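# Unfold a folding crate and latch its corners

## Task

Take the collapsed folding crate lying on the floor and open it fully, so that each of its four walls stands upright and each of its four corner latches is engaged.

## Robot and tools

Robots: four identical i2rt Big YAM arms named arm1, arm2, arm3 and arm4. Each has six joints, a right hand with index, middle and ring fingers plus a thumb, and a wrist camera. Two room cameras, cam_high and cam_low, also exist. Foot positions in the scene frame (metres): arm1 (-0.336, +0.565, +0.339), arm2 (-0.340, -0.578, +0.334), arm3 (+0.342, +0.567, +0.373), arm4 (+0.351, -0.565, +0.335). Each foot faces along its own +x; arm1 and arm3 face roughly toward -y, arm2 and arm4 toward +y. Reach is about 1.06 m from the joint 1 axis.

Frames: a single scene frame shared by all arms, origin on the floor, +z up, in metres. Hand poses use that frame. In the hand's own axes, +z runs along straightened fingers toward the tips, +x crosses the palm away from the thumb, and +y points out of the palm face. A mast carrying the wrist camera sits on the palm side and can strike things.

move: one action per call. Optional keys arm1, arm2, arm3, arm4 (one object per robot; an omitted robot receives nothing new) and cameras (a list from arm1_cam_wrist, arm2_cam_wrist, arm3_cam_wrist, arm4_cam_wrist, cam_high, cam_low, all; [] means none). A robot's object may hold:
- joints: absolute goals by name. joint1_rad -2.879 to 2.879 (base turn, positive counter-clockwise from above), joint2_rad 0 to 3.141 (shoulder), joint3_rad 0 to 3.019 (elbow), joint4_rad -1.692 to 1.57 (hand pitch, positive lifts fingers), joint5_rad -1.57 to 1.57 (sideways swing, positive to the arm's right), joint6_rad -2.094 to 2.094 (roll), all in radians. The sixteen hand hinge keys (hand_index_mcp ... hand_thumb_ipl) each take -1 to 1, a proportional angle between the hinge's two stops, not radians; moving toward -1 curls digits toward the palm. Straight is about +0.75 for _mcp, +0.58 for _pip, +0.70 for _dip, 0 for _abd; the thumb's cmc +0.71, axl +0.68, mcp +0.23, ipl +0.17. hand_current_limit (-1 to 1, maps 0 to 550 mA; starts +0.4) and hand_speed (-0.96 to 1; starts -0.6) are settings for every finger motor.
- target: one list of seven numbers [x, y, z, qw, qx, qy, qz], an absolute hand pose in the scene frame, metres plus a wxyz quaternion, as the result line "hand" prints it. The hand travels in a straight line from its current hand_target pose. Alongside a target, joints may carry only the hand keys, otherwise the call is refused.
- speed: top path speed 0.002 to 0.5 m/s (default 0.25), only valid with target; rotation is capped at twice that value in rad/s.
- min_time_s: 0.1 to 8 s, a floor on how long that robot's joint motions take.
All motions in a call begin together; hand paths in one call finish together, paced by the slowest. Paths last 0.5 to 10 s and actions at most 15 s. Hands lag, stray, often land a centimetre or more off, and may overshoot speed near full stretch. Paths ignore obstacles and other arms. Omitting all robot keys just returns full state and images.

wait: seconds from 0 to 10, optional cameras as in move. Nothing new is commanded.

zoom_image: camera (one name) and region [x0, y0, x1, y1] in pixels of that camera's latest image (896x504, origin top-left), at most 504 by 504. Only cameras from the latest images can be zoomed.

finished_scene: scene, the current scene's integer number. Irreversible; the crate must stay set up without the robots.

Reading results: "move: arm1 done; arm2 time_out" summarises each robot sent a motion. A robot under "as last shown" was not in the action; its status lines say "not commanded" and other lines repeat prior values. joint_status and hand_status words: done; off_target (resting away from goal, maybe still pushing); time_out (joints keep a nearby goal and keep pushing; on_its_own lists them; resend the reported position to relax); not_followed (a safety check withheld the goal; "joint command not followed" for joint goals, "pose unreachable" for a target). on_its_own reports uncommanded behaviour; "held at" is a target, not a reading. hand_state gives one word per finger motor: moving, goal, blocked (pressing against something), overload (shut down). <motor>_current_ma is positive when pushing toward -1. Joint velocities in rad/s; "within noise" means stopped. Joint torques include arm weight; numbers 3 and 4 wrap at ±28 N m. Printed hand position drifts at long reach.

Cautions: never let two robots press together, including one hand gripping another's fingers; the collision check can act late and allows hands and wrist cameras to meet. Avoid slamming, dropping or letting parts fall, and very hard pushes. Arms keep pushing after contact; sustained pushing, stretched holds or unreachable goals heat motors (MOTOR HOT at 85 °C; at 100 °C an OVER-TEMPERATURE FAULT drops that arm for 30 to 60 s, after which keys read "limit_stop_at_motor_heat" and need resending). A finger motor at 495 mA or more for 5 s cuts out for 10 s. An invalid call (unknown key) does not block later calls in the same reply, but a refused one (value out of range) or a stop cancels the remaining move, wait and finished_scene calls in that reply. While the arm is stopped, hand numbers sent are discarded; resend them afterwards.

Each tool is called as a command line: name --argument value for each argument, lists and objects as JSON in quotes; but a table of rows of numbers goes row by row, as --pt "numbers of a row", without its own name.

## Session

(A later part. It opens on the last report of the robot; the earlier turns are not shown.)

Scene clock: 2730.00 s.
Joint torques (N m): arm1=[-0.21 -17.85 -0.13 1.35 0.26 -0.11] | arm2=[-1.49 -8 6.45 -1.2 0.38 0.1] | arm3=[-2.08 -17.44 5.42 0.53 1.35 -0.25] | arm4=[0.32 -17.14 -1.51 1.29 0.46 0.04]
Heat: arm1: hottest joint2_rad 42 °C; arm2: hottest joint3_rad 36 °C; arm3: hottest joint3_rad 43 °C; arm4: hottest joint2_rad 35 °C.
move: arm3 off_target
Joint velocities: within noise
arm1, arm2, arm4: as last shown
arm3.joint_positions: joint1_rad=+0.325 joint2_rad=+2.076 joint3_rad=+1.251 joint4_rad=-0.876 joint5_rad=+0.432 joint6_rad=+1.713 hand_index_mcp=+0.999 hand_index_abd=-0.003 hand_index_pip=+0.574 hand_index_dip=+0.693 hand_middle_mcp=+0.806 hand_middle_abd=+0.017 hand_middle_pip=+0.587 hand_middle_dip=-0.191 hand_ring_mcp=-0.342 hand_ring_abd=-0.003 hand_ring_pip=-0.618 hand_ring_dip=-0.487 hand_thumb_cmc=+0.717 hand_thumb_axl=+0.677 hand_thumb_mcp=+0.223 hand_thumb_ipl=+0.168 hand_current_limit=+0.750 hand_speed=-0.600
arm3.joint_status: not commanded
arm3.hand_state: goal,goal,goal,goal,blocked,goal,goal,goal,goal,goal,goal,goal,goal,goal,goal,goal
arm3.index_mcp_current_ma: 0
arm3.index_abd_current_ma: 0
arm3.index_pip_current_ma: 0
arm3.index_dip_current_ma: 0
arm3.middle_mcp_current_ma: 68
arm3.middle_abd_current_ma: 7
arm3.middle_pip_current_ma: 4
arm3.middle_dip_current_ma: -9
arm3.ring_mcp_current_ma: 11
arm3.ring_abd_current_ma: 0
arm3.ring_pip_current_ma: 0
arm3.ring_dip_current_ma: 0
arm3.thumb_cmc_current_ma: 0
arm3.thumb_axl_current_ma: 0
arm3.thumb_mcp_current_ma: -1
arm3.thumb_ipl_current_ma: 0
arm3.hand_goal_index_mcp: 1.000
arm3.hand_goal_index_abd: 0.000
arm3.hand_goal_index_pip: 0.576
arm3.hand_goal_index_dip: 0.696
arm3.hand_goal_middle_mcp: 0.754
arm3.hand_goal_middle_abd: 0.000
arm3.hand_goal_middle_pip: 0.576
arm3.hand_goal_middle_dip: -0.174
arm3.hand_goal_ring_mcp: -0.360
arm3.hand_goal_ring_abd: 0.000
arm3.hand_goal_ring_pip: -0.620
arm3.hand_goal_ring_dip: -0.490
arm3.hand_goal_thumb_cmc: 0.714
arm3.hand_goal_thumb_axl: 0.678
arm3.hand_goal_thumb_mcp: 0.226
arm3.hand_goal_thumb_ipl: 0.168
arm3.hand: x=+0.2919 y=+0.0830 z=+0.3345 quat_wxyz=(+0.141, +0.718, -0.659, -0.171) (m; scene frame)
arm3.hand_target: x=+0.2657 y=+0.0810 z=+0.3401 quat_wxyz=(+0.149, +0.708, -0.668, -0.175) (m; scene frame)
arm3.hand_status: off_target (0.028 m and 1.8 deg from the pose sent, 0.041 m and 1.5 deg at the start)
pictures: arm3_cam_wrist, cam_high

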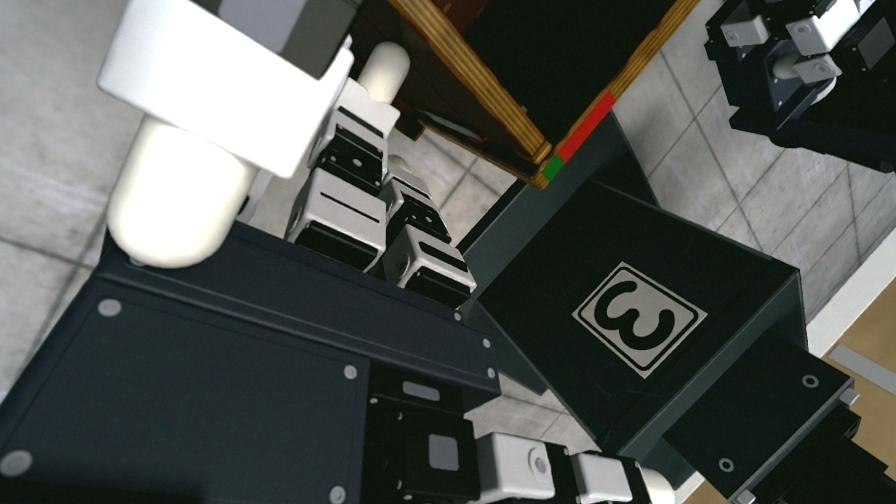

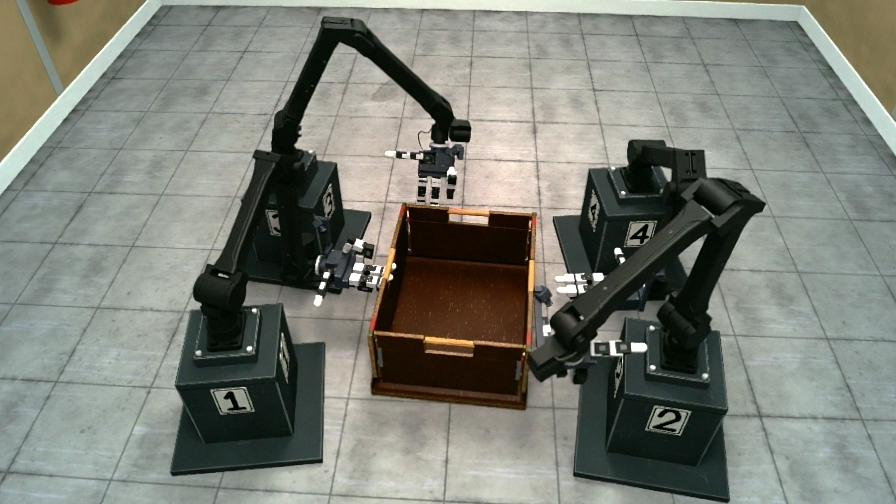

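move --arm3 '{"target": [0.235, 0.08, 0.340, 0.149, 0.708, -0.668, -0.174], "speed": 0.04}' --cameras '["cam_high", "arm3_cam_wrist"]'

zoom_image --camera "arm3_cam_wrist" --region '[400, 60, 600, 190]'

Scene clock: 2734.17 s.
Joint torques (N m): arm1=[-0.26 -17.85 -0.1 1.39 0.26 -0.11] | arm2=[-1.44 -7.94 6.45 -1.2 0.38 0.1] | arm3=[-4.42 -15.85 5.38 0.94 2.13 -0.3] | arm4=[0.26 -17.2 -1.5 1.32 0.46 0.05]
Heat: arm1: hottest joint2_rad 42 °C; arm2: hottest joint3_rad 36 °C; arm3: hottest joint3_rad 42 °C; arm4: hottest joint2_rad 35 °C.
move: arm3 off_target
Joint velocities: within noise
arm1, arm2, arm4: as last shown
arm3.joint_positions: joint1_rad=+0.300 joint2_rad=+2.047 joint3_rad=+1.230 joint4_rad=-0.852 joint5_rad=+0.418 joint6_rad=+1.659 hand_index_mcp=+0.999 hand_index_abd=-0.003 hand_index_pip=+0.574 hand_index_dip=+0.693 hand_middle_mcp=+0.858 hand_middle_abd=+0.038 hand_middle_pip=+0.604 hand_middle_dip=-0.207 hand_ring_mcp=-0.342 hand_ring_abd=-0.003 hand_ring_pip=-0.618 hand_ring_dip=-0.487 hand_thumb_cmc=+0.717 hand_thumb_axl=+0.677 hand_thumb_mcp=+0.223 hand_thumb_ipl=+0.168 hand_current_limit=+0.750 hand_speed=-0.600
arm3.joint_status: not commanded
arm3.hand_state: goal,goal,goal,goal,blocked,blocked,blocked,blocked,goal,goal,goal,goal,goal,goal,goal,goal
arm3.index_mcp_current_ma: 0
arm3.index_abd_current_ma: 0
arm3.index_pip_current_ma: 0
arm3.index_dip_current_ma: 0
arm3.middle_mcp_current_ma: 231
arm3.middle_abd_current_ma: 27
arm3.middle_pip_current_ma: 20
arm3.middle_dip_current_ma: -28
arm3.ring_mcp_current_ma: 11
arm3.ring_abd_current_ma: 0
arm3.ring_pip_current_ma: 0
arm3.ring_dip_current_ma: 0
arm3.thumb_cmc_current_ma: 0
arm3.thumb_axl_current_ma: 0
arm3.thumb_mcp_current_ma: -1
arm3.thumb_ipl_current_ma: 0
arm3.hand_goal_index_mcp: 1.000
arm3.hand_goal_index_abd: 0.000
arm3.hand_goal_index_pip: 0.576
arm3.hand_goal_index_dip: 0.696
arm3.hand_goal_middle_mcp: 0.754
arm3.hand_goal_middle_abd: 0.000
arm3.hand_goal_middle_pip: 0.576
arm3.hand_goal_middle_dip: -0.174
arm3.hand_goal_ring_mcp: -0.360
arm3.hand_goal_ring_abd: 0.000
arm3.hand_goal_ring_pip: -0.620
arm3.hand_goal_ring_dip: -0.490
arm3.hand_goal_thumb_cmc: 0.714
arm3.hand_goal_thumb_axl: 0.678
arm3.hand_goal_thumb_mcp: 0.226
arm3.hand_goal_thumb_ipl: 0.168
arm3.hand: x=+0.2808 y=+0.0806 z=+0.3401 quat_wxyz=(+0.139, +0.727, -0.653, -0.160) (m; scene frame)
arm3.hand_target: x=+0.2373 y=+0.0827 z=+0.3406 quat_wxyz=(+0.148, +0.708, -0.668, -0.175) (m; scene frame)
arm3.hand_status: off_target (0.046 m and 3.5 deg from the pose sent, 0.057 m and 1.8 deg at the start)
pictures: arm3_cam_wrist, cam_high

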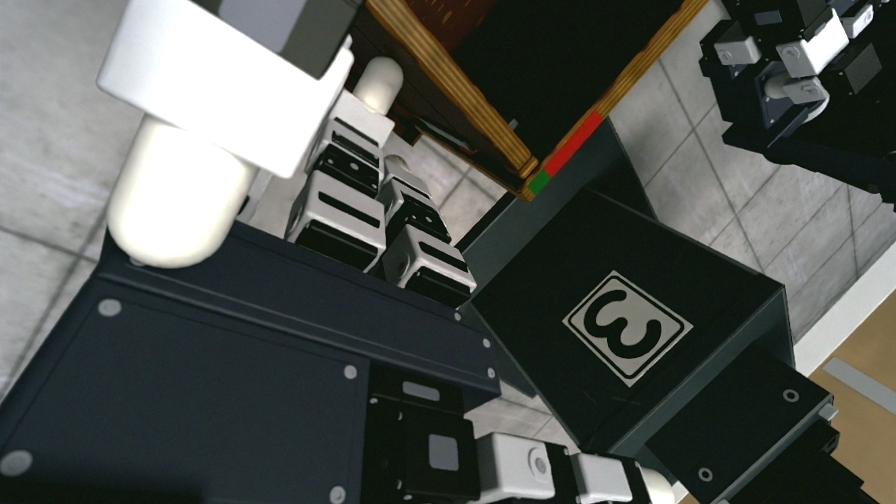

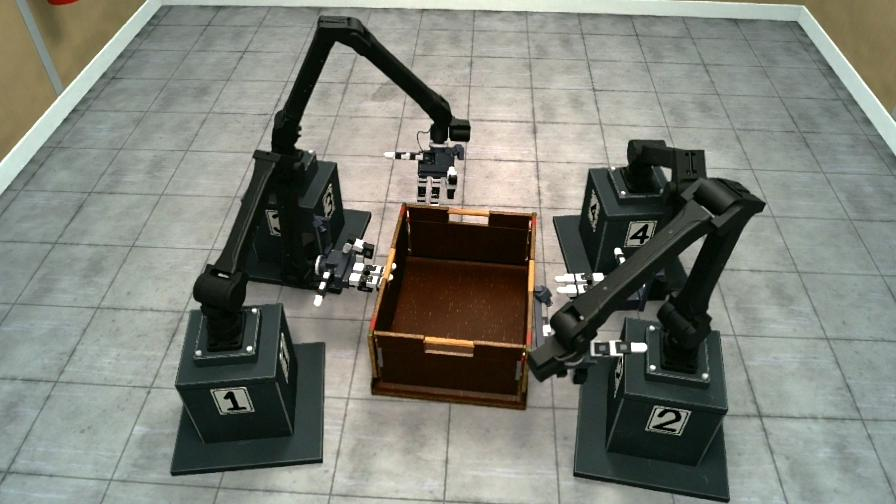

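Scaled by 2.520.

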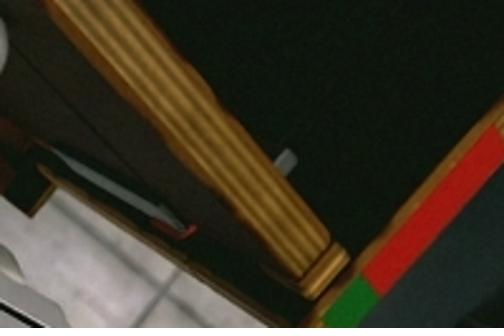

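move --arm3 '{"target": [0.36, 0.09, 0.36, 0.149, 0.708, -0.668, -0.174], "speed": 0.1}' --arm1 '{"joints": {"hand_index_dip": 0.25, "hand_middle_dip": 0.25}}' --cameras '["cam_high", "cam_low"]'

move --arm1 '{"joints": {"hand_index_dip": 0.696, "hand_middle_dip": 0.696}}' --arm3 '{"target": [0.44, 0.12, 0.46, 0.149, 0.708, -0.668, -0.174], "speed": 0.2}'

move --arm1 '{"target": [0.020, 0.283, 0.302, 0.7063, 0.7063, -0.0345, -0.0345], "speed": 0.05}'

move --arm1 '{"target": [0.014, 0.385, 0.312, 0.7063, 0.7063, -0.0345, -0.0345], "speed": 0.06}' --cameras '["cam_high", "cam_low", "arm1_cam_wrist"]'

Scene clock: 2758.90 s.
Joint torques (N m): arm1=[-0.21 -17.9 -0.14 1.35 0.26 -0.11] | arm2=[-1.44 -8 6.45 -1.17 0.38 0.1] | arm3=[2.26 -16.15 9.28 -0.53 0.43 0.12] | arm4=[0.32 -17.38 -1.48 1.26 0.46 0.04]
Heat: arm1: hottest joint2_rad 42 °C; arm2: hottest joint3_rad 36 °C; arm3: hottest joint3_rad 40 °C; arm4: hottest joint2_rad 35 °C.
move: arm1 done; arm3 off_target
Joint velocities: within noise
arm1.joint_positions: joint1_rad=+1.140 joint2_rad=+2.631 joint3_rad=+0.942 joint4_rad=+1.569 joint5_rad=+1.392 joint6_rad=+0.123 hand_index_mcp=+0.771 hand_index_abd=-0.003 hand_index_pip=+0.582 hand_index_dip=+0.247 hand_middle_mcp=+0.762 hand_middle_abd=-0.003 hand_middle_pip=+0.577 hand_middle_dip=+0.248 hand_ring_mcp=-0.358 hand_ring_abd=+0.001 hand_ring_pip=-0.620 hand_ring_dip=-0.487 hand_thumb_cmc=+0.721 hand_thumb_axl=+0.677 hand_thumb_mcp=+0.226 hand_thumb_ipl=+0.168 hand_current_limit=+0.750 hand_speed=-0.600
arm1.joint_status: all done
arm1.hand_state: goal,goal,goal,goal,goal,goal,goal,goal,goal,goal,goal,goal,goal,goal,goal,goal
arm1.index_mcp_current_ma: 6
arm1.index_abd_current_ma: 0
arm1.index_pip_current_ma: 1
arm1.index_dip_current_ma: 0
arm1.middle_mcp_current_ma: 1
arm1.middle_abd_current_ma: 0
arm1.middle_pip_current_ma: 0
arm1.middle_dip_current_ma: 0
arm1.ring_mcp_current_ma: 0
arm1.ring_abd_current_ma: 0
arm1.ring_pip_current_ma: 0
arm1.ring_dip_current_ma: 0
arm1.thumb_cmc_current_ma: 1
arm1.thumb_axl_current_ma: 0
arm1.thumb_mcp_current_ma: 0
arm1.thumb_ipl_current_ma: 0
arm1.hand_goal_index_mcp: 0.754
arm1.hand_goal_index_abd: 0.000
arm1.hand_goal_index_pip: 0.576
arm1.hand_goal_index_dip: 0.250
arm1.hand_goal_middle_mcp: 0.754
arm1.hand_goal_middle_abd: 0.000
arm1.hand_goal_middle_pip: 0.576
arm1.hand_goal_middle_dip: 0.250
arm1.hand_goal_ring_mcp: -0.360
arm1.hand_goal_ring_abd: 0.000
arm1.hand_goal_ring_pip: -0.620
arm1.hand_goal_ring_dip: -0.490
arm1.hand_goal_thumb_cmc: 0.714
arm1.hand_goal_thumb_axl: 0.678
arm1.hand_goal_thumb_mcp: 0.226
arm1.hand_goal_thumb_ipl: 0.168
arm1.hand: x=+0.0250 y=+0.2836 z=+0.2893 quat_wxyz=(+0.699, +0.714, -0.035, -0.028) (m; scene frame)
arm1.hand_target: x=+0.0200 y=+0.2801 z=+0.2890 quat_wxyz=(+0.698, +0.714, -0.037, -0.035) (m; scene frame)
arm1.hand_status: not commanded
arm2: as last shown
arm3.joint_positions: joint1_rad=+0.450 joint2_rad=+2.062 joint3_rad=+1.282 joint4_rad=-1.004 joint5_rad=+0.426 joint6_rad=+1.868 hand_index_mcp=+0.999 hand_index_abd=-0.003 hand_index_pip=+0.574 hand_index_dip=+0.693 hand_middle_mcp=+0.764 hand_middle_abd=-0.004 hand_middle_pip=+0.581 hand_middle_dip=-0.170 hand_ring_mcp=-0.342 hand_ring_abd=-0.003 hand_ring_pip=-0.618 hand_ring_dip=-0.487 hand_thumb_cmc=+0.717 hand_thumb_axl=+0.677 hand_thumb_mcp=+0.223 hand_thumb_ipl=+0.168 hand_current_limit=+0.750 hand_speed=-0.600
arm3.joint_status: not commanded
arm3.hand_state: goal,goal,goal,goal,goal,goal,goal,goal,goal,goal,goal,goal,goal,goal,goal,goal
arm3.index_mcp_current_ma: 0
arm3.index_abd_current_ma: 0
arm3.index_pip_current_ma: 0
arm3.index_dip_current_ma: 0
arm3.middle_mcp_current_ma: 4
arm3.middle_abd_current_ma: 0
arm3.middle_pip_current_ma: 1
arm3.middle_dip_current_ma: 1
arm3.ring_mcp_current_ma: 11
arm3.ring_abd_current_ma: 0
arm3.ring_pip_current_ma: 0
arm3.ring_dip_current_ma: 0
arm3.thumb_cmc_current_ma: 0
arm3.thumb_axl_current_ma: 0
arm3.thumb_mcp_current_ma: -1
arm3.thumb_ipl_current_ma: 0
arm3.hand_goal_index_mcp: 1.000
arm3.hand_goal_index_abd: 0.000
arm3.hand_goal_index_pip: 0.576
arm3.hand_goal_index_dip: 0.696
arm3.hand_goal_middle_mcp: 0.754
arm3.hand_goal_middle_abd: 0.000
arm3.hand_goal_middle_pip: 0.576
arm3.hand_goal_middle_dip: -0.174
arm3.hand_goal_ring_mcp: -0.360
arm3.hand_goal_ring_abd: 0.000
arm3.hand_goal_ring_pip: -0.620
arm3.hand_goal_ring_dip: -0.490
arm3.hand_goal_thumb_cmc: 0.714
arm3.hand_goal_thumb_axl: 0.678
arm3.hand_goal_thumb_mcp: 0.226
arm3.hand_goal_thumb_ipl: 0.168
arm3.hand: x=+0.3522 y=+0.1016 z=+0.3545 quat_wxyz=(+0.143, +0.712, -0.662, -0.184) (m; scene frame)
arm3.hand_target: x=+0.3599 y=+0.0903 z=+0.3602 quat_wxyz=(+0.149, +0.708, -0.668, -0.174) (m; scene frame)
arm3.hand_status: off_target (0.015 m and 1.6 deg from the pose sent, 0.082 m and 3.5 deg at the start)
arm4.joint_positions: joint1_rad=+1.511 joint2_rad=+2.577 joint3_rad=+0.793 joint4_rad=+1.558 joint5_rad=+1.559 joint6_rad=+0.210 hand_index_mcp=+0.761 hand_index_abd=-0.003 hand_index_pip=+0.576 hand_index_dip=+0.694 hand_middle_mcp=+0.762 hand_middle_abd=-0.003 hand_middle_pip=+0.579 hand_middle_dip=+0.694 hand_ring_mcp=-0.358 hand_ring_abd=+0.001 hand_ring_pip=-0.620 hand_ring_dip=-0.488 hand_thumb_cmc=+0.721 hand_thumb_axl=+0.677 hand_thumb_mcp=+0.224 hand_thumb_ipl=+0.168 hand_current_limit=+0.750 hand_speed=-0.600
arm4.joint_status: not commanded
arm4.hand_state: goal,goal,goal,goal,goal,goal,goal,goal,goal,goal,goal,goal,goal,goal,goal,goal
arm4.index_mcp_current_ma: 2
arm4.index_abd_current_ma: 0
arm4.index_pip_current_ma: 0
arm4.index_dip_current_ma: 0
arm4.middle_mcp_current_ma: 2
arm4.middle_abd_current_ma: 0
arm4.middle_pip_current_ma: 0
arm4.middle_dip_current_ma: 0
arm4.ring_mcp_current_ma: 0
arm4.ring_abd_current_ma: 0
arm4.ring_pip_current_ma: 0
arm4.ring_dip_current_ma: 0
arm4.thumb_cmc_current_ma: 1
arm4.thumb_axl_current_ma: 0
arm4.thumb_mcp_current_ma: 0
arm4.thumb_ipl_current_ma: 0
arm4.hand_goal_index_mcp: 0.754
arm4.hand_goal_index_abd: 0.000
arm4.hand_goal_index_pip: 0.576
arm4.hand_goal_index_dip: 0.696
arm4.hand_goal_middle_mcp: 0.754
arm4.hand_goal_middle_abd: 0.000
arm4.hand_goal_middle_pip: 0.576
arm4.hand_goal_middle_dip: 0.696
arm4.hand_goal_ring_mcp: -0.360
arm4.hand_goal_ring_abd: 0.000
arm4.hand_goal_ring_pip: -0.620
arm4.hand_goal_ring_dip: -0.490
arm4.hand_goal_thumb_cmc: 0.714
arm4.hand_goal_thumb_axl: 0.678
arm4.hand_goal_thumb_mcp: 0.226
arm4.hand_goal_thumb_ipl: 0.168
arm4.hand: x=-0.0109 y=-0.4162 z=+0.3027 quat_wxyz=(-0.021, -0.038, +0.706, +0.706) (m; scene frame)
arm4.hand_target: x=-0.0101 y=-0.4189 z=+0.3098 quat_wxyz=(-0.031, -0.031, +0.706, +0.706) (m; scene frame)
arm4.hand_status: not commanded
pictures: cam_high, cam_low

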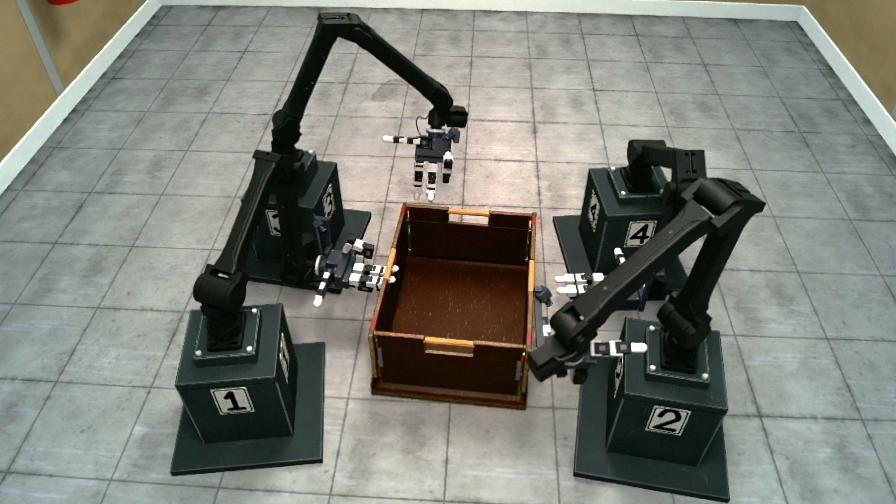

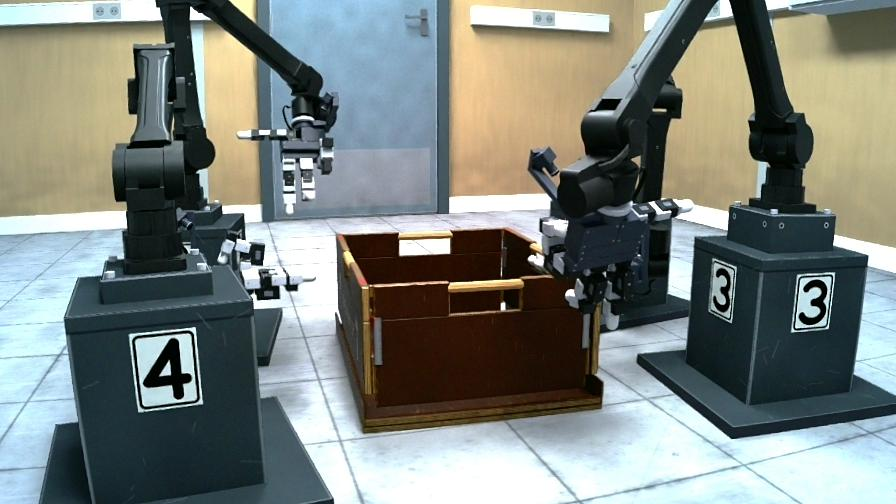

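Scene clock: 2760.47 s.
Joint torques (N m): arm1=[-0.26 -17.49 -0.06 1.35 0.2 -0.11] | arm2=[-1.49 -8 6.45 -1.17 0.38 0.1] | arm3=[2.32 -17.03 10.61 -0.69 0.33 0.11] | arm4=[0.21 -17.26 -1.5 1.33 0.45 0.05]
Heat: arm1: hottest joint2_rad 42 °C; arm2: hottest joint3_rad 36 °C; arm3: hottest joint3_rad 40 °C; arm4: hottest joint2_rad 35 °C.
move: arm1 done; arm3 off_target
Joint velocities: within noise
arm1.joint_positions: joint1_rad=+1.140 joint2_rad=+2.625 joint3_rad=+0.942 joint4_rad=+1.569 joint5_rad=+1.394 joint6_rad=+0.123 hand_index_mcp=+0.750 hand_index_abd=-0.001 hand_index_pip=+0.573 hand_index_dip=+0.688 hand_middle_mcp=+0.747 hand_middle_abd=-0.001 hand_middle_pip=+0.572 hand_middle_dip=+0.690 hand_ring_mcp=-0.358 hand_ring_abd=+0.001 hand_ring_pip=-0.620 hand_ring_dip=-0.487 hand_thumb_cmc=+0.721 hand_thumb_axl=+0.677 hand_thumb_mcp=+0.226 hand_thumb_ipl=+0.168 hand_current_limit=+0.750 hand_speed=-0.600
arm1.joint_status: all done
arm1.hand_state: goal,goal,goal,goal,goal,goal,goal,goal,goal,goal,goal,goal,goal,goal,goal,goal
arm1.index_mcp_current_ma: 0
arm1.index_abd_current_ma: 0
arm1.index_pip_current_ma: 0
arm1.index_dip_current_ma: -1
arm1.middle_mcp_current_ma: -1
arm1.middle_abd_current_ma: 0
arm1.middle_pip_current_ma: 0
arm1.middle_dip_current_ma: -1
arm1.ring_mcp_current_ma: 0
arm1.ring_abd_current_ma: 0
arm1.ring_pip_current_ma: 0
arm1.ring_dip_current_ma: 0
arm1.thumb_cmc_current_ma: 1
arm1.thumb_axl_current_ma: 0
arm1.thumb_mcp_current_ma: 0
arm1.thumb_ipl_current_ma: 0
arm1.hand_goal_index_mcp: 0.754
arm1.hand_goal_index_abd: 0.000
arm1.hand_goal_index_pip: 0.576
arm1.hand_goal_index_dip: 0.696
arm1.hand_goal_middle_mcp: 0.754
arm1.hand_goal_middle_abd: 0.000
arm1.hand_goal_middle_pip: 0.576
arm1.hand_goal_middle_dip: 0.696
arm1.hand_goal_ring_mcp: -0.360
arm1.hand_goal_ring_abd: 0.000
arm1.hand_goal_ring_pip: -0.620
arm1.hand_goal_ring_dip: -0.490
arm1.hand_goal_thumb_cmc: 0.714
arm1.hand_goal_thumb_axl: 0.678
arm1.hand_goal_thumb_mcp: 0.226
arm1.hand_goal_thumb_ipl: 0.168
arm1.hand: x=+0.0258 y=+0.2834 z=+0.2918 quat_wxyz=(+0.699, +0.714, -0.037, -0.026) (m; scene frame)
arm1.hand_target: x=+0.0200 y=+0.2801 z=+0.2890 quat_wxyz=(+0.698, +0.714, -0.037, -0.035) (m; scene frame)
arm1.hand_status: not commanded
arm2, arm4: as last shown
arm3.joint_positions: joint1_rad=+0.609 joint2_rad=+1.945 joint3_rad=+1.376 joint4_rad=-1.298 joint5_rad=+0.390 joint6_rad=+2.038 hand_index_mcp=+0.999 hand_index_abd=-0.003 hand_index_pip=+0.574 hand_index_dip=+0.693 hand_middle_mcp=+0.763 hand_middle_abd=-0.004 hand_middle_pip=+0.581 hand_middle_dip=-0.170 hand_ring_mcp=-0.342 hand_ring_abd=-0.003 hand_ring_pip=-0.618 hand_ring_dip=-0.487 hand_thumb_cmc=+0.717 hand_thumb_axl=+0.677 hand_thumb_mcp=+0.223 hand_thumb_ipl=+0.168 hand_current_limit=+0.750 hand_speed=-0.600
arm3.joint_status: not commanded
arm3.hand_state: goal,goal,goal,goal,goal,goal,goal,goal,goal,goal,goal,goal,goal,goal,goal,goal
arm3.index_mcp_current_ma: 0
arm3.index_abd_current_ma: 0
arm3.index_pip_current_ma: 0
arm3.index_dip_current_ma: 0
arm3.middle_mcp_current_ma: 3
arm3.middle_abd_current_ma: 0
arm3.middle_pip_current_ma: 1
arm3.middle_dip_current_ma: 1
arm3.ring_mcp_current_ma: 10
arm3.ring_abd_current_ma: 0
arm3.ring_pip_current_ma: 0
arm3.ring_dip_current_ma: 0
arm3.thumb_cmc_current_ma: 0
arm3.thumb_axl_current_ma: 0
arm3.thumb_mcp_current_ma: -1
arm3.thumb_ipl_current_ma: 0
arm3.hand_goal_index_mcp: 1.000
arm3.hand_goal_index_abd: 0.000
arm3.hand_goal_index_pip: 0.576
arm3.hand_goal_index_dip: 0.696
arm3.hand_goal_middle_mcp: 0.754
arm3.hand_goal_middle_abd: 0.000
arm3.hand_goal_middle_pip: 0.576
arm3.hand_goal_middle_dip: -0.174
arm3.hand_goal_ring_mcp: -0.360
arm3.hand_goal_ring_abd: 0.000
arm3.hand_goal_ring_pip: -0.620
arm3.hand_goal_ring_dip: -0.490
arm3.hand_goal_thumb_cmc: 0.714
arm3.hand_goal_thumb_axl: 0.678
arm3.hand_goal_thumb_mcp: 0.226
arm3.hand_goal_thumb_ipl: 0.168
arm3.hand: x=+0.4297 y=+0.1300 z=+0.4466 quat_wxyz=(+0.142, +0.712, -0.660, -0.192) (m; scene frame)
arm3.hand_target: x=+0.4397 y=+0.1205 z=+0.4601 quat_wxyz=(+0.149, +0.708, -0.668, -0.174) (m; scene frame)
arm3.hand_status: off_target (0.020 m and 2.5 deg from the pose sent, 0.139 m and 1.6 deg at the start)
pictures: none

Scene clock: 2761.47 s.
Joint torques (N m): arm1=[0.32 -18.2 -0.31 1.36 0.3 -0.18] | arm2=[-1.49 -8 6.45 -1.17 0.38 0.1] | arm3=[2.32 -17.03 10.59 -0.73 0.33 0.12] | arm4=[0.26 -17.26 -1.44 1.31 0.46 0.05]
Heat: arm1: hottest joint2_rad 42 °C; arm2: hottest joint3_rad 36 °C; arm3: hottest joint3_rad 40 °C; arm4: hottest joint2_rad 35 °C.
move: arm1 done
Joint velocities: within noise
arm1.joint_positions: joint1_rad=+1.140 joint2_rad=+2.602 joint3_rad=+0.919 joint4_rad=+1.569 joint5_rad=+1.397 joint6_rad=+0.119 hand_index_mcp=+0.761 hand_index_abd=-0.001 hand_index_pip=+0.576 hand_index_dip=+0.693 hand_middle_mcp=+0.762 hand_middle_abd=-0.001 hand_middle_pip=+0.576 hand_middle_dip=+0.694 hand_ring_mcp=-0.358 hand_ring_abd=+0.001 hand_ring_pip=-0.620 hand_ring_dip=-0.487 hand_thumb_cmc=+0.721 hand_thumb_axl=+0.677 hand_thumb_mcp=+0.226 hand_thumb_ipl=+0.168 hand_current_limit=+0.750 hand_speed=-0.600
arm1.joint_status: not commanded
arm1.hand_state: goal,goal,goal,goal,goal,goal,goal,goal,goal,goal,goal,goal,goal,goal,goal,goal
arm1.index_mcp_current_ma: 1
arm1.index_abd_current_ma: 0
arm1.index_pip_current_ma: 0
arm1.index_dip_current_ma: 0
arm1.middle_mcp_current_ma: 1
arm1.middle_abd_current_ma: 0
arm1.middle_pip_current_ma: 0
arm1.middle_dip_current_ma: 0
arm1.ring_mcp_current_ma: 0
arm1.ring_abd_current_ma: 0
arm1.ring_pip_current_ma: 0
arm1.ring_dip_current_ma: 0
arm1.thumb_cmc_current_ma: 1
arm1.thumb_axl_current_ma: 0
arm1.thumb_mcp_current_ma: 0
arm1.thumb_ipl_current_ma: 0
arm1.hand_goal_index_mcp: 0.754
arm1.hand_goal_index_abd: 0.000
arm1.hand_goal_index_pip: 0.576
arm1.hand_goal_index_dip: 0.696
arm1.hand_goal_middle_mcp: 0.754
arm1.hand_goal_middle_abd: 0.000
arm1.hand_goal_middle_pip: 0.576
arm1.hand_goal_middle_dip: 0.696
arm1.hand_goal_ring_mcp: -0.360
arm1.hand_goal_ring_abd: 0.000
arm1.hand_goal_ring_pip: -0.620
arm1.hand_goal_ring_dip: -0.490
arm1.hand_goal_thumb_cmc: 0.714
arm1.hand_goal_thumb_axl: 0.678
arm1.hand_goal_thumb_mcp: 0.226
arm1.hand_goal_thumb_ipl: 0.168
arm1.hand: x=+0.0228 y=+0.2842 z=+0.3004 quat_wxyz=(+0.699, +0.713, -0.037, -0.029) (m; scene frame)
arm1.hand_target: x=+0.0201 y=+0.2830 z=+0.3021 quat_wxyz=(+0.699, +0.713, -0.037, -0.035) (m; scene frame)
arm1.hand_status: done (0.003 m and 1.4 deg from the pose sent, 0.012 m and 1.5 deg at the start; a joint's target at an end of its range on 30 of 30 steps)
arm2, arm3, arm4: as last shown
arm3.joint_positions: joint1_rad=+0.609 joint2_rad=+1.945 joint3_rad=+1.376 joint4_rad=-1.298 joint5_rad=+0.390 joint6_rad=+2.039 hand_index_mcp=+0.999 hand_index_abd=-0.003 hand_index_pip=+0.574 hand_index_dip=+0.693 hand_middle_mcp=+0.763 hand_middle_abd=-0.004 hand_middle_pip=+0.581 hand_middle_dip=-0.170 hand_ring_mcp=-0.342 hand_ring_abd=-0.003 hand_ring_pip=-0.618 hand_ring_dip=-0.487 hand_thumb_cmc=+0.717 hand_thumb_axl=+0.677 hand_thumb_mcp=+0.223 hand_thumb_ipl=+0.168 hand_current_limit=+0.750 hand_speed=-0.600
arm3.hand: x=+0.4297 y=+0.1300 z=+0.4466 quat_wxyz=(+0.142, +0.712, -0.661, -0.192) (m; scene frame)
arm3.hand_target: x=+0.4398 y=+0.1205 z=+0.4601 quat_wxyz=(+0.149, +0.708, -0.668, -0.174) (m; scene frame)
pictures: none

Scene clock: 2763.83 s.
Joint torques (N m): arm1=[1.79 -16.85 -1.59 1.21 0.41 0] | arm2=[-1.49 -8 6.46 -1.18 0.38 0.1] | arm3=[2.37 -17.03 10.61 -0.73 0.33 0.12] | arm4=[0.38 -17.26 -1.48 1.31 0.44 0.04]
Heat: arm1: hottest joint2_rad 41 °C; arm2: hottest joint3_rad 36 °C; arm3: hottest joint3_rad 41 °C; arm4: hottest joint2_rad 35 °C.
move: arm1 off_target
Joint velocities: within noise
arm1.joint_positions: joint1_rad=+1.372 joint2_rad=+2.580 joint3_rad=+0.814 joint4_rad=+1.569 joint5_rad=+1.554 joint6_rad=+0.192 hand_index_mcp=+0.762 hand_index_abd=-0.003 hand_index_pip=+0.576 hand_index_dip=+0.693 hand_middle_mcp=+0.762 hand_middle_abd=-0.001 hand_middle_pip=+0.576 hand_middle_dip=+0.694 hand_ring_mcp=-0.358 hand_ring_abd=+0.001 hand_ring_pip=-0.620 hand_ring_dip=-0.487 hand_thumb_cmc=+0.721 hand_thumb_axl=+0.677 hand_thumb_mcp=+0.226 hand_thumb_ipl=+0.168 hand_current_limit=+0.750 hand_speed=-0.600
arm1.joint_status: not commanded
arm1.hand_state: goal,goal,goal,goal,goal,goal,goal,goal,goal,goal,goal,goal,goal,goal,goal,goal
arm1.index_mcp_current_ma: 1
arm1.index_abd_current_ma: 0
arm1.index_pip_current_ma: 0
arm1.index_dip_current_ma: 0
arm1.middle_mcp_current_ma: 2
arm1.middle_abd_current_ma: 0
arm1.middle_pip_current_ma: 0
arm1.middle_dip_current_ma: 0
arm1.ring_mcp_current_ma: 0
arm1.ring_abd_current_ma: 0
arm1.ring_pip_current_ma: 0
arm1.ring_dip_current_ma: 0
arm1.thumb_cmc_current_ma: 1
arm1.thumb_axl_current_ma: 0
arm1.thumb_mcp_current_ma: 0
arm1.thumb_ipl_current_ma: 0
arm1.hand_goal_index_mcp: 0.754
arm1.hand_goal_index_abd: 0.000
arm1.hand_goal_index_pip: 0.576
arm1.hand_goal_index_dip: 0.696
arm1.hand_goal_middle_mcp: 0.754
arm1.hand_goal_middle_abd: 0.000
arm1.hand_goal_middle_pip: 0.576
arm1.hand_goal_middle_dip: 0.696
arm1.hand_goal_ring_mcp: -0.360
arm1.hand_goal_ring_abd: 0.000
arm1.hand_goal_ring_pip: -0.620
arm1.hand_goal_ring_dip: -0.490
arm1.hand_goal_thumb_cmc: 0.714
arm1.hand_goal_thumb_axl: 0.678
arm1.hand_goal_thumb_mcp: 0.226
arm1.hand_goal_thumb_ipl: 0.168
arm1.hand: x=+0.0156 y=+0.3787 z=+0.3100 quat_wxyz=(+0.706, +0.709, -0.006, -0.007) (m; scene frame)
arm1.hand_target: x=+0.0141 y=+0.3839 z=+0.3120 quat_wxyz=(+0.706, +0.708, -0.002, -0.002) (m; scene frame)
arm1.hand_status: off_target (0.007 m and 4.6 deg from the pose sent, 0.102 m and 1.4 deg at the start; a joint's target at an end of its range on 62 of 71 steps)
arm2.joint_positions: joint1_rad=+0.661 joint2_rad=+1.460 joint3_rad=+0.888 joint4_rad=-1.242 joint5_rad=+0.383 joint6_rad=+2.067 hand_index_mcp=+0.998 hand_index_abd=-0.002 hand_index_pip=+0.578 hand_index_dip=+0.693 hand_middle_mcp=+0.764 hand_middle_abd=-0.003 hand_middle_pip=+0.581 hand_middle_dip=-0.170 hand_ring_mcp=-0.344 hand_ring_abd=+0.002 hand_ring_pip=-0.618 hand_ring_dip=-0.488 hand_thumb_cmc=+0.717 hand_thumb_axl=+0.677 hand_thumb_mcp=+0.223 hand_thumb_ipl=+0.168 hand_current_limit=+0.750 hand_speed=-0.600
arm2.joint_status: not commanded
arm2.hand_state: goal,goal,goal,goal,goal,goal,goal,goal,goal,goal,goal,goal,goal,goal,goal,goal
arm2.index_mcp_current_ma: 0
arm2.index_abd_current_ma: 0
arm2.index_pip_current_ma: 0
arm2.index_dip_current_ma: 0
arm2.middle_mcp_current_ma: 4
arm2.middle_abd_current_ma: 0
arm2.middle_pip_current_ma: 1
arm2.middle_dip_current_ma: 1
arm2.ring_mcp_current_ma: 9
arm2.ring_abd_current_ma: 0
arm2.ring_pip_current_ma: 0
arm2.ring_dip_current_ma: 0
arm2.thumb_cmc_current_ma: 0
arm2.thumb_axl_current_ma: 0
arm2.thumb_mcp_current_ma: -1
arm2.thumb_ipl_current_ma: 0
arm2.hand_goal_index_mcp: 1.000
arm2.hand_goal_index_abd: 0.000
arm2.hand_goal_index_pip: 0.576
arm2.hand_goal_index_dip: 0.696
arm2.hand_goal_middle_mcp: 0.754
arm2.hand_goal_middle_abd: 0.000
arm2.hand_goal_middle_pip: 0.576
arm2.hand_goal_middle_dip: -0.174
arm2.hand_goal_ring_mcp: -0.360
arm2.hand_goal_ring_abd: 0.000
arm2.hand_goal_ring_pip: -0.620
arm2.hand_goal_ring_dip: -0.490
arm2.hand_goal_thumb_cmc: 0.714
arm2.hand_goal_thumb_axl: 0.678
arm2.hand_goal_thumb_mcp: 0.226
arm2.hand_goal_thumb_ipl: 0.168
arm2.hand: x=-0.3597 y=-0.2912 z=+0.4512 quat_wxyz=(+0.167, +0.666, +0.711, +0.150) (m; scene frame)
arm2.hand_target: x=-0.3596 y=-0.2997 z=+0.4500 quat_wxyz=(+0.173, +0.667, +0.710, +0.148) (m; scene frame)
arm2.hand_status: not commanded
arm3, arm4: as last shown
pictures: arm1_cam_wrist, cam_high, cam_low

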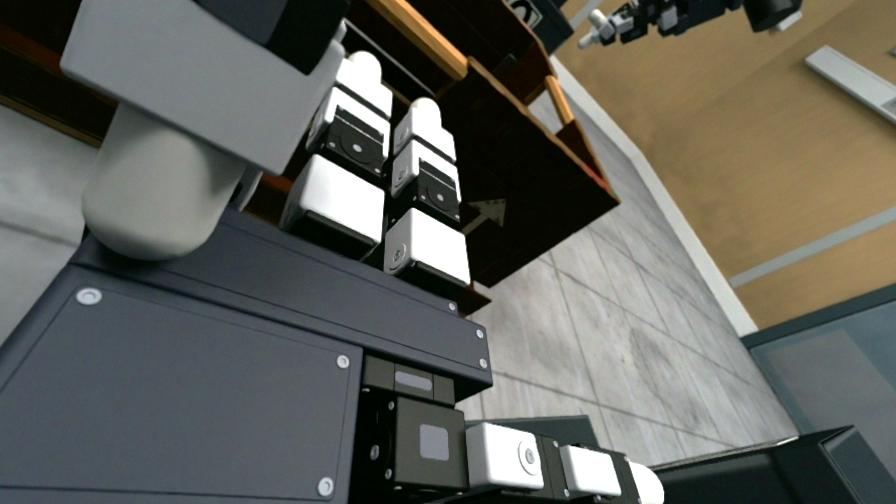

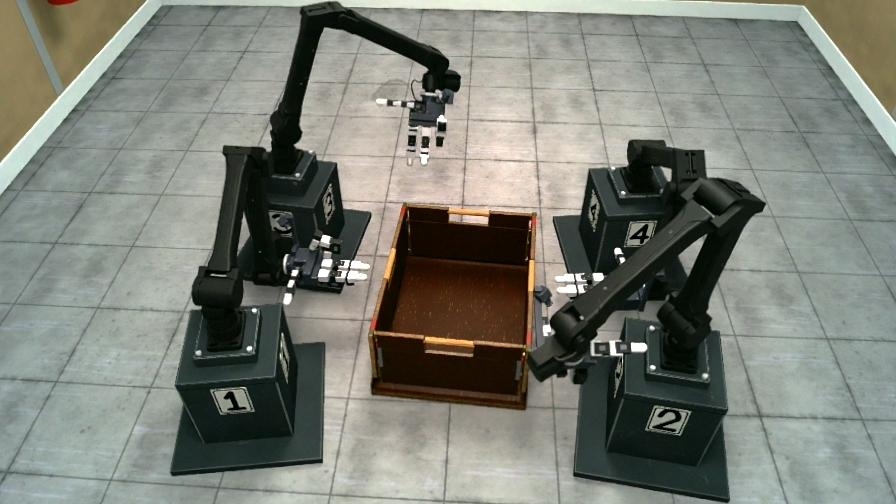

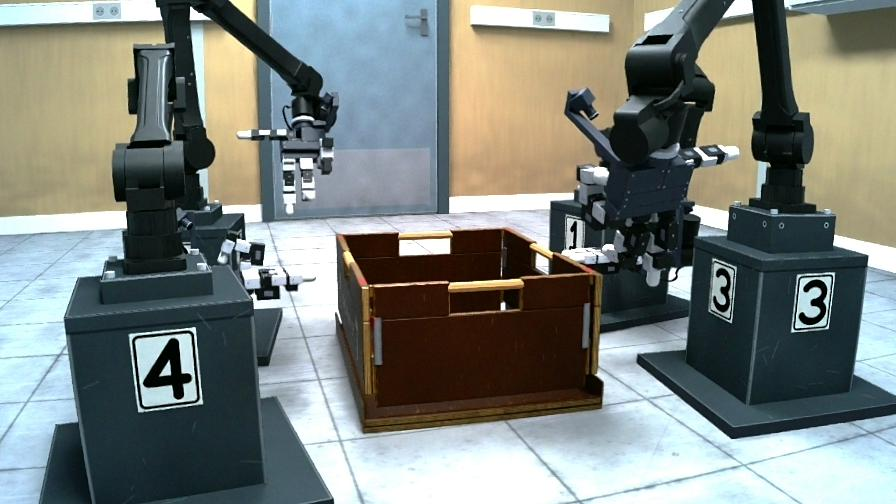

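zoom_image --camera "cam_low" --region '[355, 275, 405, 375]'

zoom_image --camera "cam_low" --region '[560, 260, 610, 360]'

zoom_image --camera "cam_high" --region '[365, 325, 395, 375]'

zoom_image --camera "cam_high" --region '[505, 330, 545, 390]'

Scaled by 5.040.

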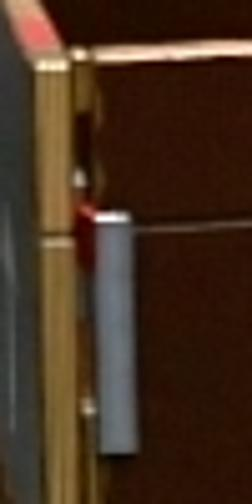

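Scaled by 5.040.

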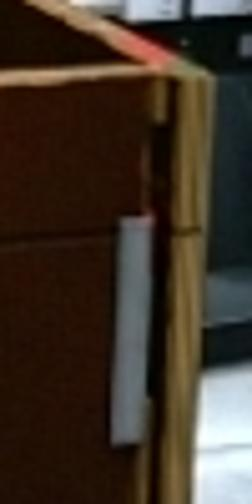

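Scaled by 10.080.

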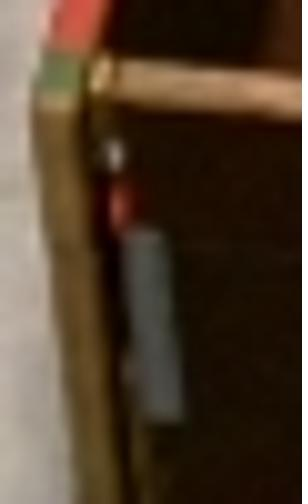

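Scaled by 8.400.

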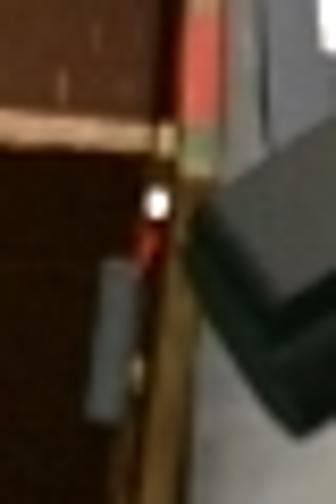

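move --arm2 '{"target": [-0.20, -0.22, 0.50, 0.174, 0.668, 0.708, 0.149], "speed": 0.25}' --arm1 '{"target": [0.0, 0.46, 0.36, 0.7063, 0.7063, 0, 0], "speed": 0.15}' --arm4 '{"target": [0.0, -0.46, 0.36, 0, 0, 0.7063, 0.7063], "speed": 0.15}'

move --arm2 '{"target": [-0.16, -0.15, 0.46, 0.149, 0.708, -0.668, -0.174], "speed": 0.3}' --cameras '["cam_high", "arm2_cam_wrist"]'

Scene clock: 2786.80 s.
Joint torques (N m): arm1=[1.79 -14.92 -2.3 1.2 0.46 0] | arm2=[-3.14 -6.53 12.37 -0.08 0.52 -0.28] | arm3=[2.32 -17.03 10.62 -0.72 0.33 0.12] | arm4=[0.62 -15.91 -1.46 1.31 0.44 0.01]
Heat: arm1: hottest joint2_rad 40 °C; arm2: hottest joint3_rad 36 °C; arm3: hottest joint3_rad 41 °C; arm4: hottest joint2_rad 35 °C.
move: arm1 off_target; arm2 off_target; arm4 off_target
Joint velocities: within noise
arm1.joint_positions: joint1_rad=+1.603 joint2_rad=+2.443 joint3_rad=+0.618 joint4_rad=+1.569 joint5_rad=+1.555 joint6_rad=+0.253 hand_index_mcp=+0.762 hand_index_abd=-0.003 hand_index_pip=+0.576 hand_index_dip=+0.693 hand_middle_mcp=+0.762 hand_middle_abd=-0.001 hand_middle_pip=+0.576 hand_middle_dip=+0.694 hand_ring_mcp=-0.358 hand_ring_abd=+0.001 hand_ring_pip=-0.620 hand_ring_dip=-0.487 hand_thumb_cmc=+0.721 hand_thumb_axl=+0.677 hand_thumb_mcp=+0.226 hand_thumb_ipl=+0.168 hand_current_limit=+0.750 hand_speed=-0.600
arm1.joint_status: not commanded
arm1.hand_state: goal,goal,goal,goal,goal,goal,goal,goal,goal,goal,goal,goal,goal,goal,goal,goal
arm1.index_mcp_current_ma: 1
arm1.index_abd_current_ma: 0
arm1.index_pip_current_ma: 0
arm1.index_dip_current_ma: 0
arm1.middle_mcp_current_ma: 2
arm1.middle_abd_current_ma: 0
arm1.middle_pip_current_ma: 0
arm1.middle_dip_current_ma: 0
arm1.ring_mcp_current_ma: 0
arm1.ring_abd_current_ma: 0
arm1.ring_pip_current_ma: 0
arm1.ring_dip_current_ma: 0
arm1.thumb_cmc_current_ma: 1
arm1.thumb_axl_current_ma: 0
arm1.thumb_mcp_current_ma: 0
arm1.thumb_ipl_current_ma: 0
arm1.hand_goal_index_mcp: 0.754
arm1.hand_goal_index_abd: 0.000
arm1.hand_goal_index_pip: 0.576
arm1.hand_goal_index_dip: 0.696
arm1.hand_goal_middle_mcp: 0.754
arm1.hand_goal_middle_abd: 0.000
arm1.hand_goal_middle_pip: 0.576
arm1.hand_goal_middle_dip: 0.696
arm1.hand_goal_ring_mcp: -0.360
arm1.hand_goal_ring_abd: 0.000
arm1.hand_goal_ring_pip: -0.620
arm1.hand_goal_ring_dip: -0.490
arm1.hand_goal_thumb_cmc: 0.714
arm1.hand_goal_thumb_axl: 0.678
arm1.hand_goal_thumb_mcp: 0.226
arm1.hand_goal_thumb_ipl: 0.168
arm1.hand: x=+0.0038 y=+0.4549 z=+0.3582 quat_wxyz=(+0.702, +0.705, +0.075, +0.075) (m; scene frame)
arm1.hand_target: x=+0.0002 y=+0.4587 z=+0.3599 quat_wxyz=(+0.702, +0.704, +0.079, +0.078) (m; scene frame)
arm1.hand_status: off_target (0.007 m and 12.2 deg from the pose sent, 0.097 m and 1.0 deg at the start; a joint's target at an end of its range on 56 of 56 steps)
arm2.joint_positions: joint1_rad=+0.194 joint2_rad=+1.409 joint3_rad=+0.947 joint4_rad=-1.193 joint5_rad=+0.462 joint6_rad=+1.576 hand_index_mcp=+0.999 hand_index_abd=-0.002 hand_index_pip=+0.578 hand_index_dip=+0.693 hand_middle_mcp=+0.763 hand_middle_abd=-0.003 hand_middle_pip=+0.581 hand_middle_dip=-0.170 hand_ring_mcp=-0.344 hand_ring_abd=+0.002 hand_ring_pip=-0.618 hand_ring_dip=-0.488 hand_thumb_cmc=+0.717 hand_thumb_axl=+0.677 hand_thumb_mcp=+0.223 hand_thumb_ipl=+0.168 hand_current_limit=+0.750 hand_speed=-0.600
arm2.joint_status: not commanded
arm2.hand_state: goal,goal,goal,goal,goal,goal,goal,goal,goal,goal,goal,goal,goal,goal,goal,goal
arm2.index_mcp_current_ma: 0
arm2.index_abd_current_ma: 0
arm2.index_pip_current_ma: 0
arm2.index_dip_current_ma: 0
arm2.middle_mcp_current_ma: 3
arm2.middle_abd_current_ma: 0
arm2.middle_pip_current_ma: 1
arm2.middle_dip_current_ma: 1
arm2.ring_mcp_current_ma: 9
arm2.ring_abd_current_ma: 0
arm2.ring_pip_current_ma: 0
arm2.ring_dip_current_ma: 0
arm2.thumb_cmc_current_ma: 0
arm2.thumb_axl_current_ma: 0
arm2.thumb_mcp_current_ma: -1
arm2.thumb_ipl_current_ma: 0
arm2.hand_goal_index_mcp: 1.000
arm2.hand_goal_index_abd: 0.000
arm2.hand_goal_index_pip: 0.576
arm2.hand_goal_index_dip: 0.696
arm2.hand_goal_middle_mcp: 0.754
arm2.hand_goal_middle_abd: 0.000
arm2.hand_goal_middle_pip: 0.576
arm2.hand_goal_middle_dip: -0.174
arm2.hand_goal_ring_mcp: -0.360
arm2.hand_goal_ring_abd: 0.000
arm2.hand_goal_ring_pip: -0.620
arm2.hand_goal_ring_dip: -0.490
arm2.hand_goal_thumb_cmc: 0.714
arm2.hand_goal_thumb_axl: 0.678
arm2.hand_goal_thumb_mcp: 0.226
arm2.hand_goal_thumb_ipl: 0.168
arm2.hand: x=-0.2028 y=-0.2407 z=+0.4906 quat_wxyz=(+0.188, +0.666, +0.708, +0.139) (m; scene frame)
arm2.hand_target: x=-0.2003 y=-0.2210 z=+0.5003 quat_wxyz=(+0.174, +0.668, +0.708, +0.149) (m; scene frame)
arm2.hand_status: off_target (0.023 m and 2.0 deg from the pose sent, 0.182 m and 0.9 deg at the start)
arm3: as last shown
arm4.joint_positions: joint1_rad=+1.630 joint2_rad=+2.428 joint3_rad=+0.646 joint4_rad=+1.558 joint5_rad=+1.559 joint6_rad=+0.213 hand_index_mcp=+0.761 hand_index_abd=-0.003 hand_index_pip=+0.576 hand_index_dip=+0.694 hand_middle_mcp=+0.762 hand_middle_abd=-0.003 hand_middle_pip=+0.579 hand_middle_dip=+0.694 hand_ring_mcp=-0.358 hand_ring_abd=+0.001 hand_ring_pip=-0.620 hand_ring_dip=-0.488 hand_thumb_cmc=+0.721 hand_thumb_axl=+0.677 hand_thumb_mcp=+0.224 hand_thumb_ipl=+0.168 hand_current_limit=+0.750 hand_speed=-0.600
arm4.joint_status: not commanded
arm4.hand_state: goal,goal,goal,goal,goal,goal,goal,goal,goal,goal,goal,goal,goal,goal,goal,goal
arm4.index_mcp_current_ma: 2
arm4.index_abd_current_ma: 0
arm4.index_pip_current_ma: 0
arm4.index_dip_current_ma: 0
arm4.middle_mcp_current_ma: 2
arm4.middle_abd_current_ma: 0
arm4.middle_pip_current_ma: 0
arm4.middle_dip_current_ma: 0
arm4.ring_mcp_current_ma: 0
arm4.ring_abd_current_ma: 0
arm4.ring_pip_current_ma: 0
arm4.ring_dip_current_ma: 0
arm4.thumb_cmc_current_ma: 1
arm4.thumb_axl_current_ma: 0
arm4.thumb_mcp_current_ma: 0
arm4.thumb_ipl_current_ma: 0
arm4.hand_goal_index_mcp: 0.754
arm4.hand_goal_index_abd: 0.000
arm4.hand_goal_index_pip: 0.576
arm4.hand_goal_index_dip: 0.696
arm4.hand_goal_middle_mcp: 0.754
arm4.hand_goal_middle_abd: 0.000
arm4.hand_goal_middle_pip: 0.576
arm4.hand_goal_middle_dip: 0.696
arm4.hand_goal_ring_mcp: -0.360
arm4.hand_goal_ring_abd: 0.000
arm4.hand_goal_ring_pip: -0.620
arm4.hand_goal_ring_dip: -0.490
arm4.hand_goal_thumb_cmc: 0.714
arm4.hand_goal_thumb_axl: 0.678
arm4.hand_goal_thumb_mcp: 0.226
arm4.hand_goal_thumb_ipl: 0.168
arm4.hand: x=-0.0020 y=-0.4557 z=+0.3538 quat_wxyz=(-0.065, -0.078, +0.703, +0.703) (m; scene frame)
arm4.hand_target: x=-0.0003 y=-0.4589 z=+0.3597 quat_wxyz=(-0.074, -0.075, +0.704, +0.703) (m; scene frame)
arm4.hand_status: off_target (0.008 m and 11.7 deg from the pose sent, 0.073 m and 5.0 deg at the start; a joint's target at an end of its range on 53 of 53 steps)
pictures: none

Scene clock: 2792.90 s.
Joint torques (N m): arm1=[1.73 -14.86 -2.3 1.18 0.46 0] | arm2=[-1.49 -10.34 12.16 -0.91 -0.27 -0.26] | arm3=[2.37 -17.03 10.62 -0.72 0.33 0.12] | arm4=[0.44 -15.85 -1.46 1.33 0.44 0.01]
Heat: arm1: hottest joint2_rad 39 °C; arm2: hottest joint3_rad 37 °C; arm3: hottest joint3_rad 42 °C; arm4: hottest joint2_rad 35 °C.
move: arm2 off_target
Joint velocities: within noise
arm1, arm3, arm4: as last shown
arm2.joint_positions: joint1_rad=-0.551 joint2_rad=+1.746 joint3_rad=+1.288 joint4_rad=-1.332 joint5_rad=-0.312 joint6_rad=-2.090 hand_index_mcp=+0.999 hand_index_abd=-0.002 hand_index_pip=+0.578 hand_index_dip=+0.693 hand_middle_mcp=+0.762 hand_middle_abd=-0.002 hand_middle_pip=+0.581 hand_middle_dip=-0.170 hand_ring_mcp=-0.344 hand_ring_abd=+0.002 hand_ring_pip=-0.618 hand_ring_dip=-0.488 hand_thumb_cmc=+0.717 hand_thumb_axl=+0.677 hand_thumb_mcp=+0.223 hand_thumb_ipl=+0.168 hand_current_limit=+0.750 hand_speed=-0.600
arm2.joint_status: not commanded
arm2.hand_state: goal,goal,goal,goal,goal,goal,goal,goal,goal,goal,goal,goal,goal,goal,goal,goal
arm2.index_mcp_current_ma: 0
arm2.index_abd_current_ma: 0
arm2.index_pip_current_ma: 0
arm2.index_dip_current_ma: 0
arm2.middle_mcp_current_ma: 3
arm2.middle_abd_current_ma: 0
arm2.middle_pip_current_ma: 1
arm2.middle_dip_current_ma: 1
arm2.ring_mcp_current_ma: 9
arm2.ring_abd_current_ma: 0
arm2.ring_pip_current_ma: 0
arm2.ring_dip_current_ma: 0
arm2.thumb_cmc_current_ma: 0
arm2.thumb_axl_current_ma: 0
arm2.thumb_mcp_current_ma: -1
arm2.thumb_ipl_current_ma: 0
arm2.hand_goal_index_mcp: 1.000
arm2.hand_goal_index_abd: 0.000
arm2.hand_goal_index_pip: 0.576
arm2.hand_goal_index_dip: 0.696
arm2.hand_goal_middle_mcp: 0.754
arm2.hand_goal_middle_abd: 0.000
arm2.hand_goal_middle_pip: 0.576
arm2.hand_goal_middle_dip: -0.174
arm2.hand_goal_ring_mcp: -0.360
arm2.hand_goal_ring_abd: 0.000
arm2.hand_goal_ring_pip: -0.620
arm2.hand_goal_ring_dip: -0.490
arm2.hand_goal_thumb_cmc: 0.714
arm2.hand_goal_thumb_axl: 0.678
arm2.hand_goal_thumb_mcp: 0.226
arm2.hand_goal_thumb_ipl: 0.168
arm2.hand: x=-0.1675 y=-0.1631 z=+0.4544 quat_wxyz=(-0.132, -0.617, +0.765, +0.132) (m; scene frame)
arm2.hand_target: x=-0.1608 y=-0.1500 z=+0.4600 quat_wxyz=(-0.121, -0.629, +0.756, +0.132) (m; scene frame)
arm2.hand_status: off_target (0.016 m and 16.1 deg from the pose sent, 0.105 m and 179.8 deg at the start; a joint's target at an end of its range on 38 of 183 steps)
pictures: arm2_cam_wrist, cam_high

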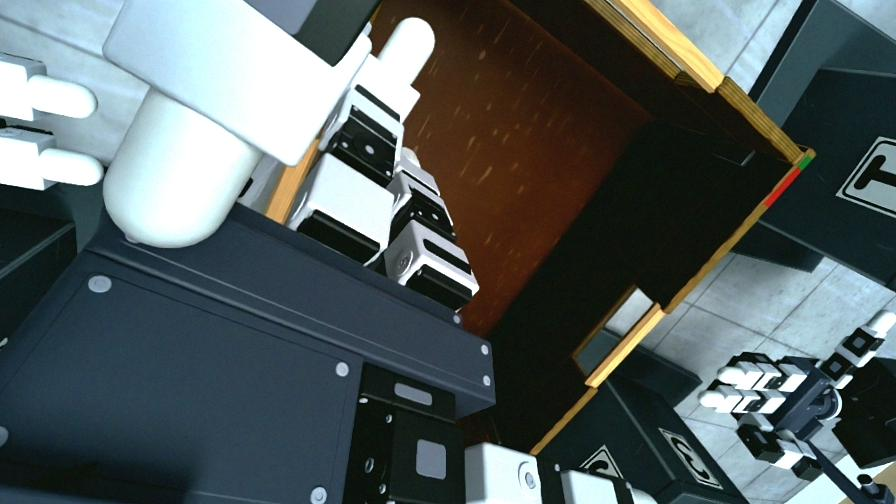

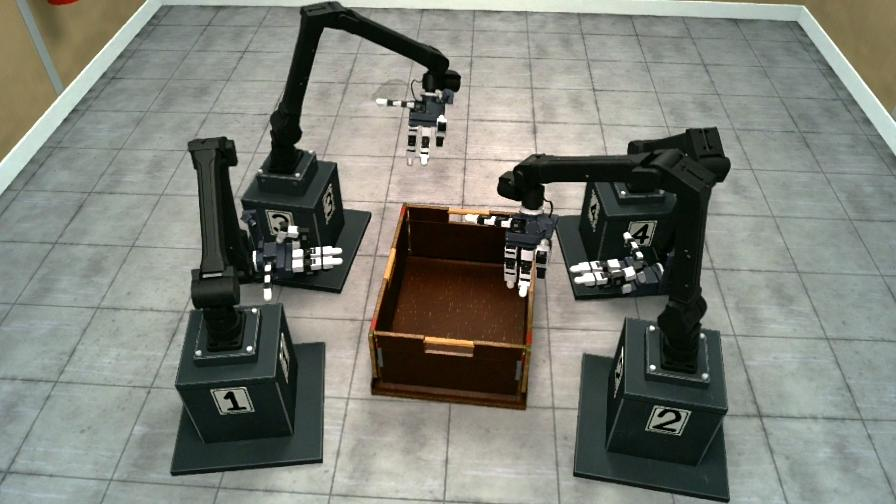

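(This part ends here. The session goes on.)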